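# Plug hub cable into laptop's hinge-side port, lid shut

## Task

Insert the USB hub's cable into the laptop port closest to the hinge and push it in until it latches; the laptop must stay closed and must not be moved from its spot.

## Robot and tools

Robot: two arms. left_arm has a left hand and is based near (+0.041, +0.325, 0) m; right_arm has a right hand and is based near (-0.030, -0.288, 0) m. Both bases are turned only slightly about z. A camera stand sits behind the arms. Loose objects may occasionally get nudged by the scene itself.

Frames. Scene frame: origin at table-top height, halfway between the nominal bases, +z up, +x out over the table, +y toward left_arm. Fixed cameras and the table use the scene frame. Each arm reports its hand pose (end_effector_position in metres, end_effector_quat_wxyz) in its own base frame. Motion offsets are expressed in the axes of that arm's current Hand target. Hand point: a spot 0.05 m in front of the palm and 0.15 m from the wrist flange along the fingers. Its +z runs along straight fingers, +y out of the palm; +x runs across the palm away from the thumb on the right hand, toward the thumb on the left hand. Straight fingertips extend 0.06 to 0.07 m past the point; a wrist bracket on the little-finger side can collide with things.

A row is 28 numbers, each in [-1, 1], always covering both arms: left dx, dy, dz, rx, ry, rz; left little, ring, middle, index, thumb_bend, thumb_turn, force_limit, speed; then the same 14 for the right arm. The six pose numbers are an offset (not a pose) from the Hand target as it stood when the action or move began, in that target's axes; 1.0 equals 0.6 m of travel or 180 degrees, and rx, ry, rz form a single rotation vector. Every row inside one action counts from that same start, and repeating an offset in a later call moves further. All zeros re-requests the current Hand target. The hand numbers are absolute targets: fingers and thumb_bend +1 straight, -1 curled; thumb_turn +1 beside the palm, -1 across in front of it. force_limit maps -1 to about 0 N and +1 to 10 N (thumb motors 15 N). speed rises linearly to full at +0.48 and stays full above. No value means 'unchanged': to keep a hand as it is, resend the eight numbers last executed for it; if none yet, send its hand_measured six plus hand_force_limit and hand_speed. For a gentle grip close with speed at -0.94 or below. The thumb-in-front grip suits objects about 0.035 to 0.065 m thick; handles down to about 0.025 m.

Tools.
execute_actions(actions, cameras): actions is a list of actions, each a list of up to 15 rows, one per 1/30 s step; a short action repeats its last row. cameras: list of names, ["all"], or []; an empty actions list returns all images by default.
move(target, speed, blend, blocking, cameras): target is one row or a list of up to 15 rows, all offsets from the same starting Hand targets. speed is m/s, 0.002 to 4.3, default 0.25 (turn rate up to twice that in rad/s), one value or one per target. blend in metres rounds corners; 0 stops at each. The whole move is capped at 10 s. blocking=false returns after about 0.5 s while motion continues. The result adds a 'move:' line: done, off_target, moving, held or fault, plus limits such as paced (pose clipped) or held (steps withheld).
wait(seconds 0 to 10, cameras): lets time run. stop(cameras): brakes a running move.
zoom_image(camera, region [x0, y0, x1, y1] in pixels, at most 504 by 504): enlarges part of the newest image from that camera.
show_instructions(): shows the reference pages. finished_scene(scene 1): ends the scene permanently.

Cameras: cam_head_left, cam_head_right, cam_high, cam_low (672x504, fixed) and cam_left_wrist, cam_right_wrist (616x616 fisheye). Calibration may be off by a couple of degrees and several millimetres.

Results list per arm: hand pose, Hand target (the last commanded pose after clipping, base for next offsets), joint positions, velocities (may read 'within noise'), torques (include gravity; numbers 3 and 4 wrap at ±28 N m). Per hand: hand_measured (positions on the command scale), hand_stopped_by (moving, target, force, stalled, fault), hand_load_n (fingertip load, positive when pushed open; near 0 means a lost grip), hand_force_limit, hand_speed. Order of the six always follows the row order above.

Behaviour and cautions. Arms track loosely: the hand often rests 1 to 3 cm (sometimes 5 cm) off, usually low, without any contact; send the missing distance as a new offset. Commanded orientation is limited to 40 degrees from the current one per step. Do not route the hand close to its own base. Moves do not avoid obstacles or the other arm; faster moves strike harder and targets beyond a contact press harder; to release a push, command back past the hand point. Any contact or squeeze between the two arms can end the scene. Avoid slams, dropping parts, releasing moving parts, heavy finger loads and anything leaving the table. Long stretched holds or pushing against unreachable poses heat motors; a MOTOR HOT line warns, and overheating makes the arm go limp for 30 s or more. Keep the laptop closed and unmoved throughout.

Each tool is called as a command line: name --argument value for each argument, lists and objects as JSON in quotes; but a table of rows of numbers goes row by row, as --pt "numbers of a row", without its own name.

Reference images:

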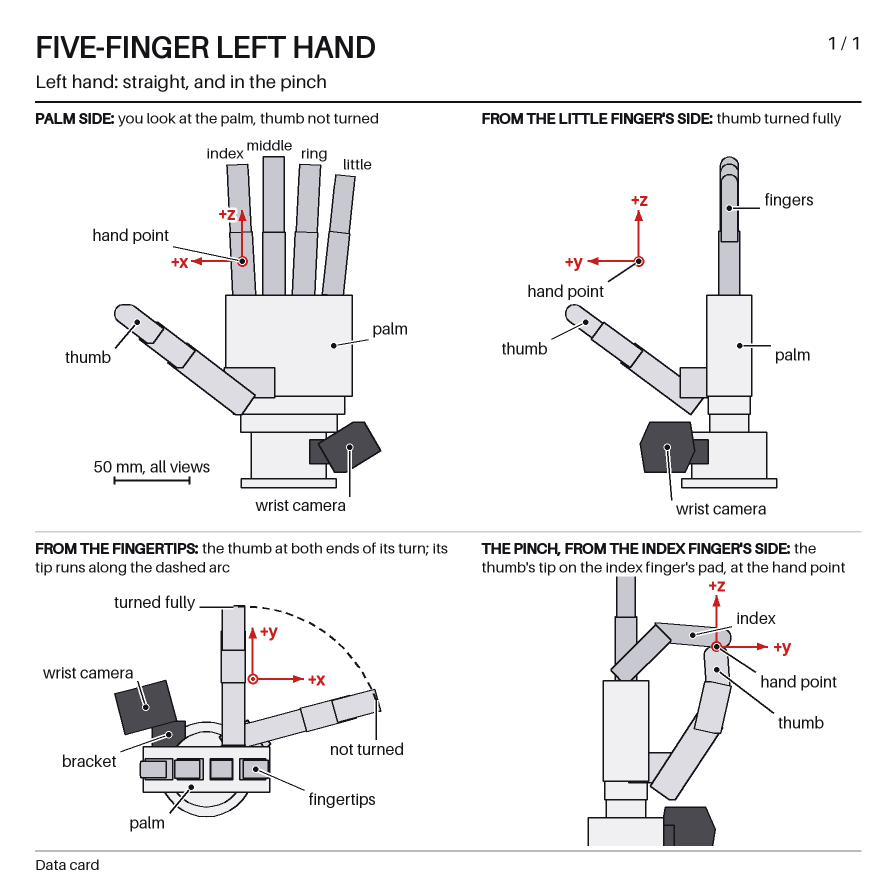

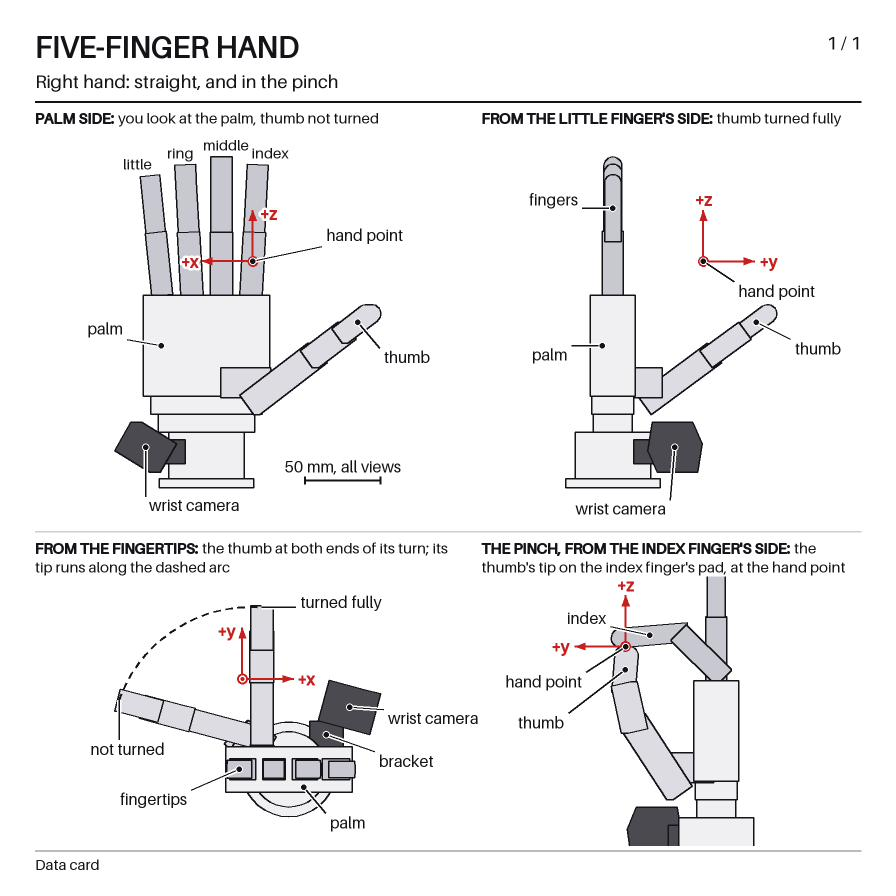

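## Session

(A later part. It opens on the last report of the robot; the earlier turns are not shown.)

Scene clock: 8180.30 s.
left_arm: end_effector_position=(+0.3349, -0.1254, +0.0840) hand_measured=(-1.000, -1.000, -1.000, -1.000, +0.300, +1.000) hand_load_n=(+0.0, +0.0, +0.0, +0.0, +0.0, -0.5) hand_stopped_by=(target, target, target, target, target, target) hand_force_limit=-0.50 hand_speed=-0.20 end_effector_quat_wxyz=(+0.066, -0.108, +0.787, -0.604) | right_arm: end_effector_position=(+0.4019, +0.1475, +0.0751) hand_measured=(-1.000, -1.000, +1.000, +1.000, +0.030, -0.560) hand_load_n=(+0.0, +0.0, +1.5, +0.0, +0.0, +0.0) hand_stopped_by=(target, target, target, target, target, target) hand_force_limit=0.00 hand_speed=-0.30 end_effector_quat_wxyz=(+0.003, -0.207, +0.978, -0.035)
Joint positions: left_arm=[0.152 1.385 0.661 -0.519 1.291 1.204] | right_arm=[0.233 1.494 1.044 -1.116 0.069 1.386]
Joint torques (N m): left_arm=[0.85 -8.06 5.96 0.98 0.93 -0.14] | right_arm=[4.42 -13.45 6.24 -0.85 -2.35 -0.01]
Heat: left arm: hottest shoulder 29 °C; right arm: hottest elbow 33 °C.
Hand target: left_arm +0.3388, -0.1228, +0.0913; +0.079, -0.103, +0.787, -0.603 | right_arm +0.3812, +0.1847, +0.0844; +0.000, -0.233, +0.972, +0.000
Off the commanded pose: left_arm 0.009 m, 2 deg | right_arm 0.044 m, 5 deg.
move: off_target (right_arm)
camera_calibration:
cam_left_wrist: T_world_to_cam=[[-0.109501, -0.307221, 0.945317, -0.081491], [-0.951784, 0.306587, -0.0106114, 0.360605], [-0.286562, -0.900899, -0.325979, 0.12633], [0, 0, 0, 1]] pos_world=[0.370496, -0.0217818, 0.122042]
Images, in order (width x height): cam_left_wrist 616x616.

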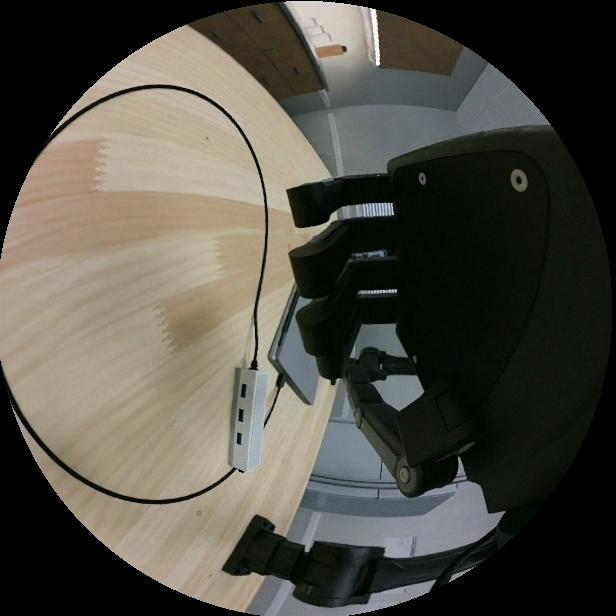

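move --target '[0,0,0,0,0,0,-1,-1,-1,-1,0.3,1,-0.5,-0.2,0,0.005,0,0,0,0,-1,-1,1,1,0.03,-0.56,0.0,-0.3]' --speed 0.02 --cameras '["cam_left_wrist"]'

zoom_image --camera "cam_left_wrist" --region '[258, 340, 308, 390]'

Scene clock: 8192.93 s.
left_arm: end_effector_position=(+0.3349, -0.1254, +0.0840) hand_measured=(-1.000, -1.000, -1.000, -1.000, +0.300, +1.000) hand_load_n=(+0.0, +0.0, +0.5, +0.0, +0.0, +0.0) hand_stopped_by=(target, target, target, target, target, target) hand_force_limit=-0.50 hand_speed=-0.20 end_effector_quat_wxyz=(+0.066, -0.108, +0.787, -0.604) | right_arm: end_effector_position=(+0.4021, +0.1477, +0.0749) hand_measured=(-1.000, -1.000, +1.000, +1.000, +0.030, -0.560) hand_load_n=(+0.0, +0.0, +1.5, +0.0, +0.0, +0.0) hand_stopped_by=(target, target, target, target, target, target) hand_force_limit=0.00 hand_speed=-0.30 end_effector_quat_wxyz=(+0.003, -0.204, +0.978, -0.035)
Joint positions: left_arm=[0.152 1.385 0.661 -0.519 1.291 1.204] | right_arm=[0.234 1.494 1.044 -1.116 0.07 1.393]
Joint torques (N m): left_arm=[0.67 -8 5.9 0.98 0.95 -0.14] | right_arm=[4.89 -13.51 6.13 -0.84 -2.37 -0.02]
Heat: left arm: hottest shoulder 29 °C; right arm: hottest wrist yaw 34 °C.
Hand target: left_arm +0.3388, -0.1228, +0.0913; +0.079, -0.103, +0.787, -0.603 | right_arm +0.3798, +0.1874, +0.0843; +0.000, -0.233, +0.972, +0.000
Off the commanded pose: left_arm 0.009 m, 2 deg | right_arm 0.046 m, 5 deg.
move: off_target (right_arm)
camera_calibration:
cam_left_wrist: T_world_to_cam=[[-0.109501, -0.307221, 0.945317, -0.081491], [-0.951784, 0.306587, -0.0106114, 0.360605], [-0.286562, -0.900899, -0.325979, 0.12633], [0, 0, 0, 1]] pos_world=[0.370496, -0.0217818, 0.122042]
Images, in order (width x height): cam_left_wrist 616x616.

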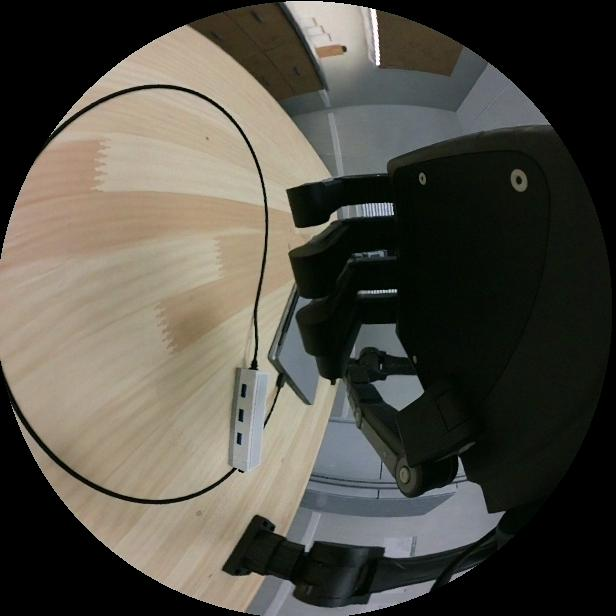

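Scaled by 10.080 from the camera's 616x616 image, which has a finer 880x880 frame.

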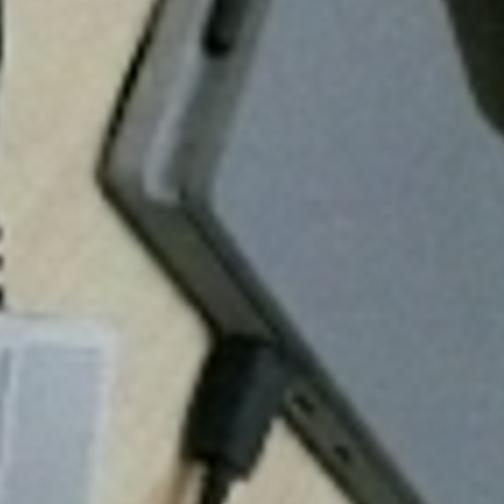

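move --target '[0,0,0,0,0,0,-1,-1,-1,-1,0.3,1,-0.5,-0.2,0,0.0033,0,0,0,0,-1,-1,1,1,0.03,-0.56,0.0,-0.3]' --speed 0.02 --cameras '["cam_left_wrist"]'

zoom_image --camera "cam_left_wrist" --region '[258, 340, 308, 390]'

Scene clock: 8196.60 s.
left_arm: end_effector_position=(+0.3349, -0.1254, +0.0840) hand_measured=(-1.000, -1.000, -1.000, -1.000, +0.300, +1.000) hand_load_n=(+0.0, +0.0, +0.0, +0.0, +0.0, -0.5) hand_stopped_by=(target, target, target, target, target, target) hand_force_limit=-0.50 hand_speed=-0.20 end_effector_quat_wxyz=(+0.066, -0.108, +0.787, -0.604) | right_arm: end_effector_position=(+0.4022, +0.1479, +0.0748) hand_measured=(-1.000, -1.000, +1.000, +1.000, +0.030, -0.560) hand_load_n=(+0.0, +0.0, +2.0, +0.0, +0.0, +0.0) hand_stopped_by=(target, target, target, target, target, target) hand_force_limit=0.00 hand_speed=-0.30 end_effector_quat_wxyz=(+0.004, -0.203, +0.978, -0.036)
Joint positions: left_arm=[0.152 1.385 0.661 -0.519 1.291 1.204] | right_arm=[0.236 1.494 1.044 -1.116 0.073 1.397]
Joint torques (N m): left_arm=[0.67 -8 5.9 1.02 0.94 -0.15] | right_arm=[5.19 -13.57 6.04 -0.84 -2.47 0]
Heat: left arm: hottest shoulder 29 °C; right arm: hottest wrist yaw 35 °C.
Hand target: left_arm +0.3388, -0.1228, +0.0913; +0.079, -0.103, +0.787, -0.603 | right_arm +0.3789, +0.1892, +0.0843; +0.000, -0.233, +0.972, +0.000
Off the commanded pose: left_arm 0.009 m, 2 deg | right_arm 0.048 m, 5 deg.
move: off_target (right_arm)
camera_calibration:
cam_left_wrist: T_world_to_cam=[[-0.109501, -0.307221, 0.945317, -0.081491], [-0.951784, 0.306587, -0.0106114, 0.360605], [-0.286562, -0.900899, -0.325979, 0.12633], [0, 0, 0, 1]] pos_world=[0.370496, -0.0217818, 0.122042]
Images, in order (width x height): cam_left_wrist 616x616.

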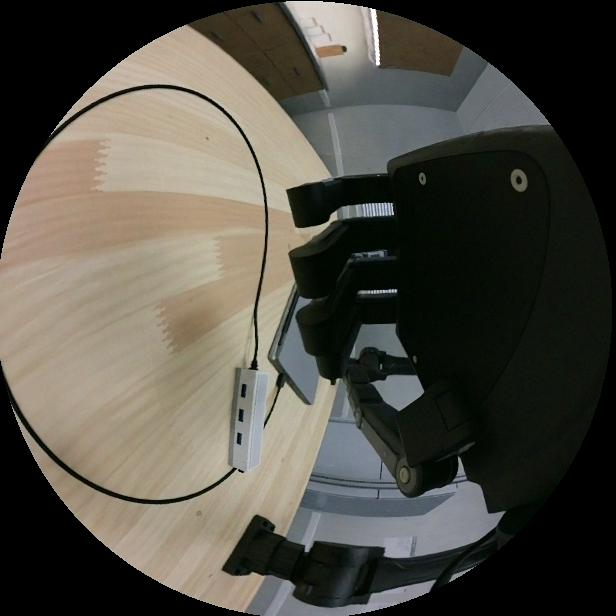

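Scaled by 10.080 from the camera's 616x616 image, which has a finer 880x880 frame.

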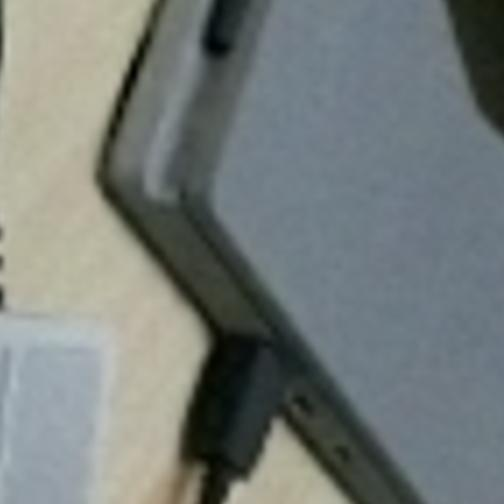

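move --target '[0,0,0,0,0,0,-1,-1,-1,-1,0.3,1,-0.5,-0.2,0,0.0033,0,0,0,0,-1,-1,1,1,0.03,-0.56,0.0,-0.3]' --speed 0.02 --cameras '["cam_left_wrist"]'

zoom_image --camera "cam_left_wrist" --region '[258, 340, 308, 390]'

Scene clock: 8200.50 s.
left_arm: end_effector_position=(+0.3349, -0.1254, +0.0840) hand_measured=(-1.000, -1.000, -1.000, -1.000, +0.300, +1.000) hand_load_n=(+0.0, +0.0, +0.0, +0.0, +0.0, -0.5) hand_stopped_by=(target, target, target, target, target, target) hand_force_limit=-0.50 hand_speed=-0.20 end_effector_quat_wxyz=(+0.066, -0.108, +0.787, -0.604) | right_arm: end_effector_position=(+0.3993, +0.1539, +0.0749) hand_measured=(-1.000, -1.000, +1.000, +1.000, +0.030, -0.560) hand_load_n=(+0.5, +0.0, +2.0, +0.0, +0.0, +0.0) hand_stopped_by=(target, target, target, target, target, target) hand_force_limit=0.00 hand_speed=-0.30 end_effector_quat_wxyz=(+0.004, -0.207, +0.978, -0.035)
Joint positions: left_arm=[0.152 1.385 0.661 -0.519 1.291 1.204] | right_arm=[0.25 1.492 1.041 -1.116 0.07 1.403]
Joint torques (N m): left_arm=[0.62 -8.06 5.94 0.92 0.94 -0.15] | right_arm=[4.48 -13.45 6.24 -0.84 -2.36 -0.01]
Heat: left arm: hottest shoulder 29 °C; right arm: hottest wrist yaw 35 °C.
Hand target: left_arm +0.3388, -0.1228, +0.0913; +0.079, -0.103, +0.787, -0.603 | right_arm +0.3779, +0.1909, +0.0842; +0.000, -0.233, +0.972, +0.000
Off the commanded pose: left_arm 0.009 m, 2 deg | right_arm 0.044 m, 5 deg.
move: off_target (right_arm)
camera_calibration:
cam_left_wrist: T_world_to_cam=[[-0.109501, -0.307221, 0.945317, -0.081491], [-0.951784, 0.306587, -0.0106114, 0.360605], [-0.286562, -0.900899, -0.325979, 0.12633], [0, 0, 0, 1]] pos_world=[0.370496, -0.0217818, 0.122042]
Images, in order (width x height): cam_left_wrist 616x616.

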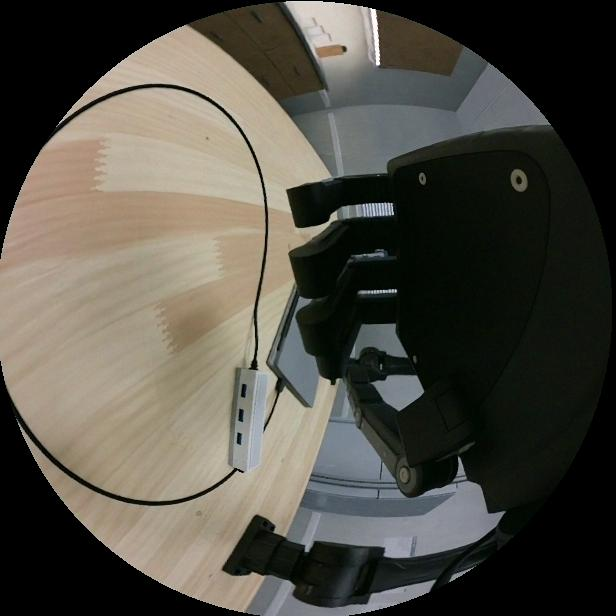

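Scaled by 10.080 from the camera's 616x616 image, which has a finer 880x880 frame.

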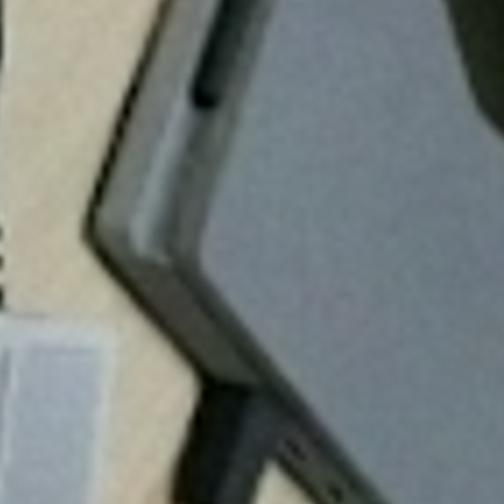

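move --pt "0 0 0 0 0 0 -1 -1 -1 -1 0.3 1 -0.5 -0.2 -0.0038 -0.1211 0 0 0 0 -1 -1 1 1 0.03 -0.56 0.0 -0.3" --pt "0 0 0 0 0 0 -1 -1 -1 -1 0.3 1 -0.5 -0.2 -0.0038 -0.1371 -0.25 0 0 0 -1 -1 1 1 0.03 -0.56 0.0 -0.3" --speed 0.08 --cameras '["cam_high","cam_head_left","cam_head_right","cam_left_wrist","cam_low"]'

zoom_image --camera "cam_high" --region '[300, 130, 450, 240]'

zoom_image --camera "cam_left_wrist" --region '[258, 340, 308, 390]'

Scene clock: 8214.20 s.
left_arm: end_effector_position=(+0.3349, -0.1254, +0.0840) hand_measured=(-1.000, -1.000, -1.000, -1.000, +0.300, +1.000) hand_load_n=(+0.0, +0.0, +0.0, +0.0, +0.0, +0.0) hand_stopped_by=(target, target, target, target, target, target) hand_force_limit=-0.50 hand_speed=-0.20 end_effector_quat_wxyz=(+0.066, -0.108, +0.787, -0.604) | right_arm: end_effector_position=(+0.4077, +0.1210, +0.2087) hand_measured=(-1.000, -1.000, +1.000, +1.000, +0.030, -0.560) hand_load_n=(+0.5, +0.0, +0.0, +0.0, +0.0, +0.0) hand_stopped_by=(target, target, target, target, target, target) hand_force_limit=0.00 hand_speed=-0.30 end_effector_quat_wxyz=(-0.027, -0.231, +0.973, +0.002)
Joint positions: left_arm=[0.152 1.385 0.661 -0.519 1.291 1.204] | right_arm=[0.132 1.454 1.356 -1.527 0.001 1.237]
Joint torques (N m): left_arm=[0.67 -8.06 5.97 0.96 0.93 -0.14] | right_arm=[-1.2 -13.68 11.71 -0.59 0.03 -0.19]
Heat: left arm: hottest shoulder 29 °C; right arm: hottest wrist yaw 34 °C.
Hand target: left_arm +0.3388, -0.1228, +0.0913; +0.079, -0.103, +0.787, -0.603 | right_arm +0.4172, +0.1186, +0.2343; +0.000, -0.233, +0.972, +0.000
Off the commanded pose: left_arm 0.009 m, 2 deg | right_arm 0.027 m, 3 deg.
move: off_target (right_arm)
camera_calibration:
cam_left_wrist: T_world_to_cam=[[-0.109501, -0.307221, 0.945317, -0.081491], [-0.951784, 0.306587, -0.0106114, 0.360605], [-0.286562, -0.900899, -0.325979, 0.12633], [0, 0, 0, 1]] pos_world=[0.370496, -0.0217818, 0.122042]
Images, in order (width x height): cam_head_left 672x504, cam_head_right 672x504, cam_high 672x504, cam_low 672x504, cam_left_wrist 616x616.

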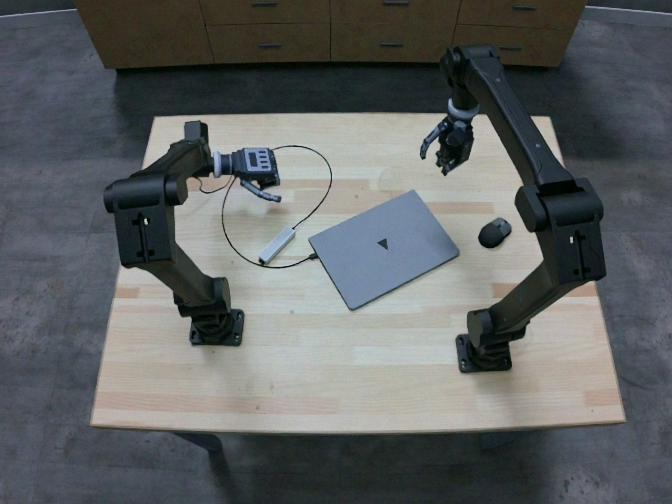

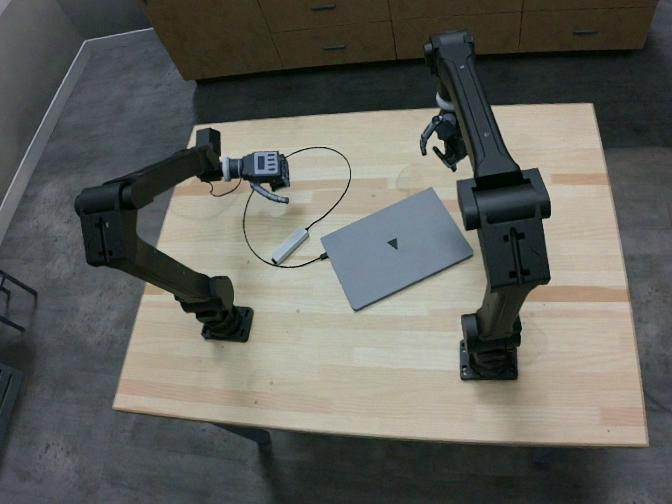

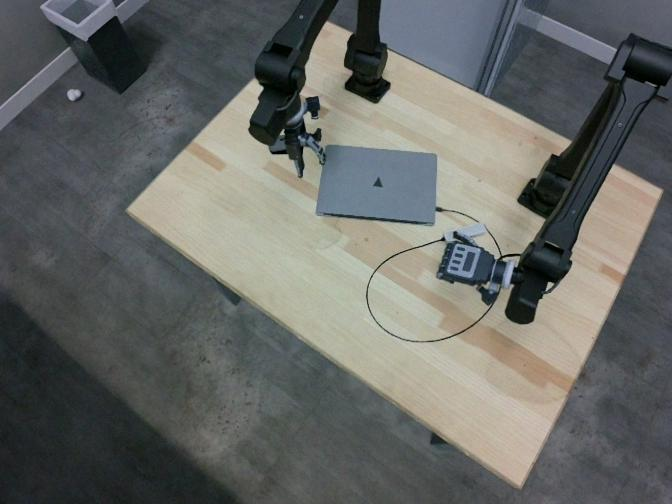

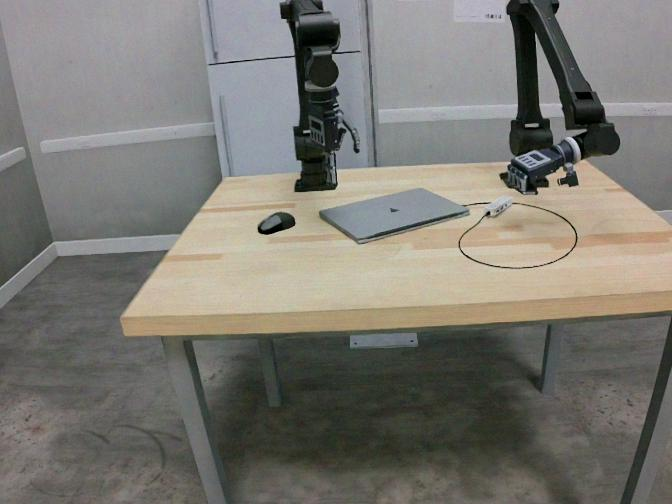

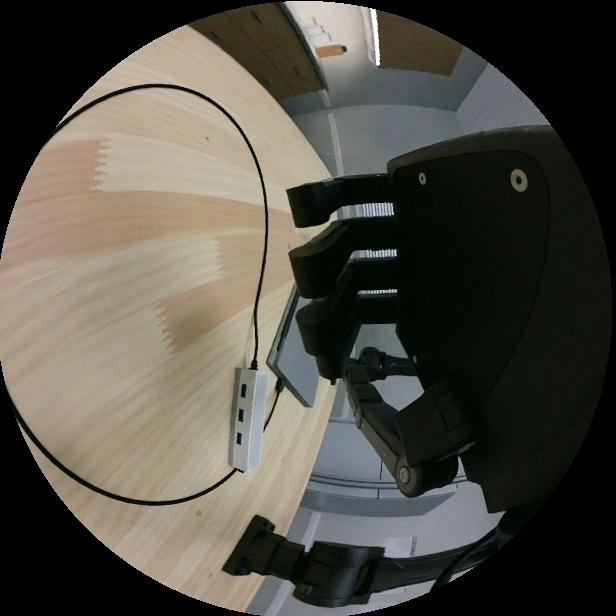

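Scaled by 3.360 from the camera's 672x504 image, which has a finer 960x720 frame.

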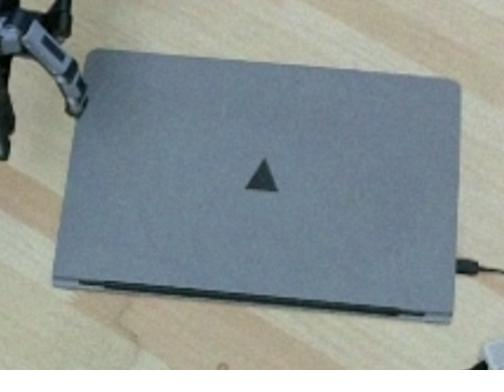

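Scaled by 10.080 from the camera's 616x616 image, which has a finer 880x880 frame.

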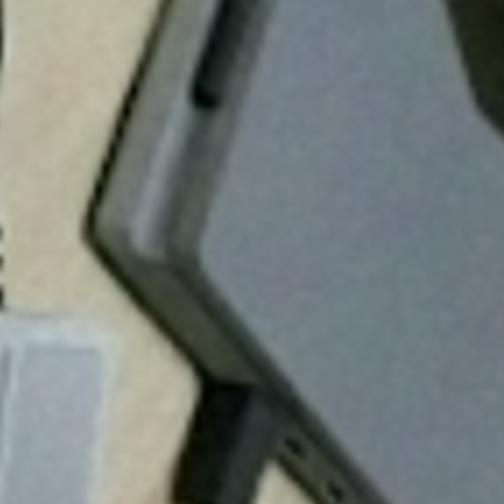

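zoom_image --camera "cam_left_wrist" --region '[262, 365, 302, 405]'

zoom_image --camera "cam_head_left" --region '[290, 230, 350, 290]'

zoom_image --camera "cam_high" --region '[415, 190, 465, 240]'

Scaled by 12.600 from the camera's 616x616 image, which has a finer 880x880 frame.

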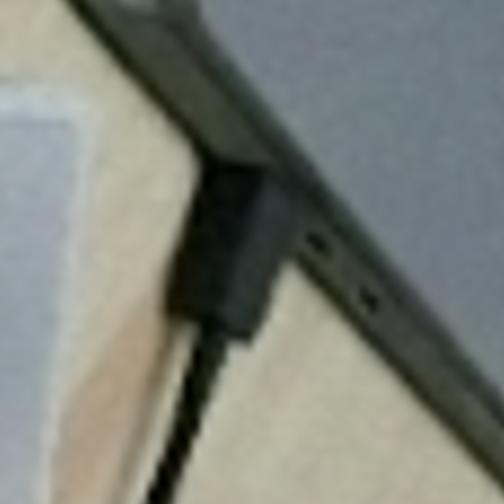

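Scaled by 8.400 from the camera's 672x504 image, which has a finer 960x720 frame.

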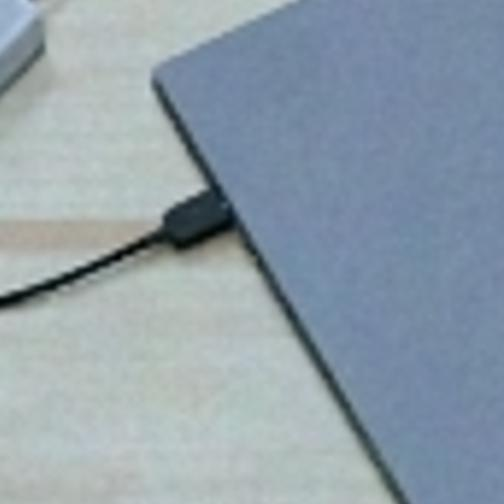

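Scaled by 10.080 from the camera's 672x504 image, which has a finer 960x720 frame.

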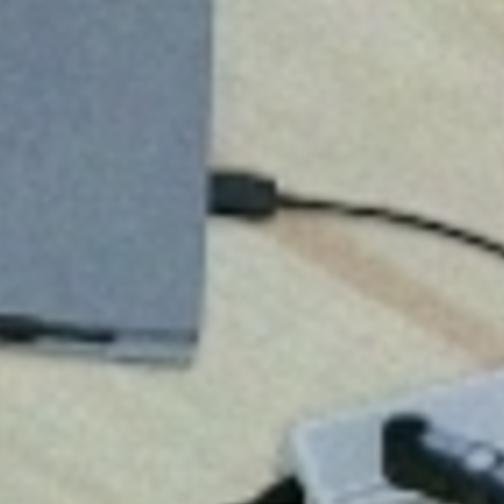

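zoom_image --camera "cam_low" --region '[440, 110, 620, 240]'

zoom_image --camera "cam_head_right" --region '[190, 120, 350, 280]'

Scaled by 2.800 from the camera's 672x504 image, which has a finer 960x720 frame.

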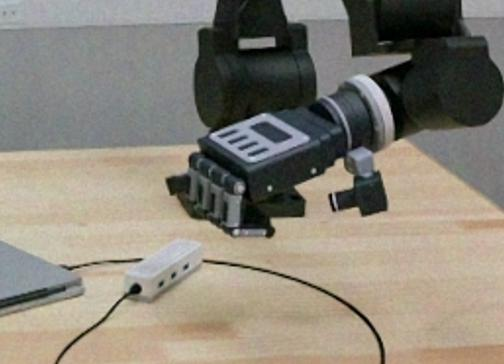

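Scaled by 3.150 from the camera's 672x504 image, which has a finer 960x720 frame.

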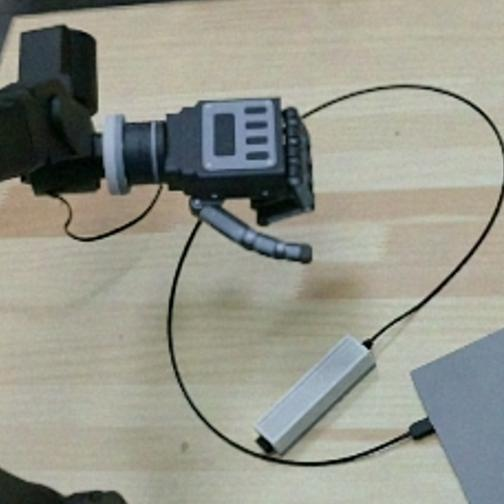

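finished_scene

The scene is finished: the task was done.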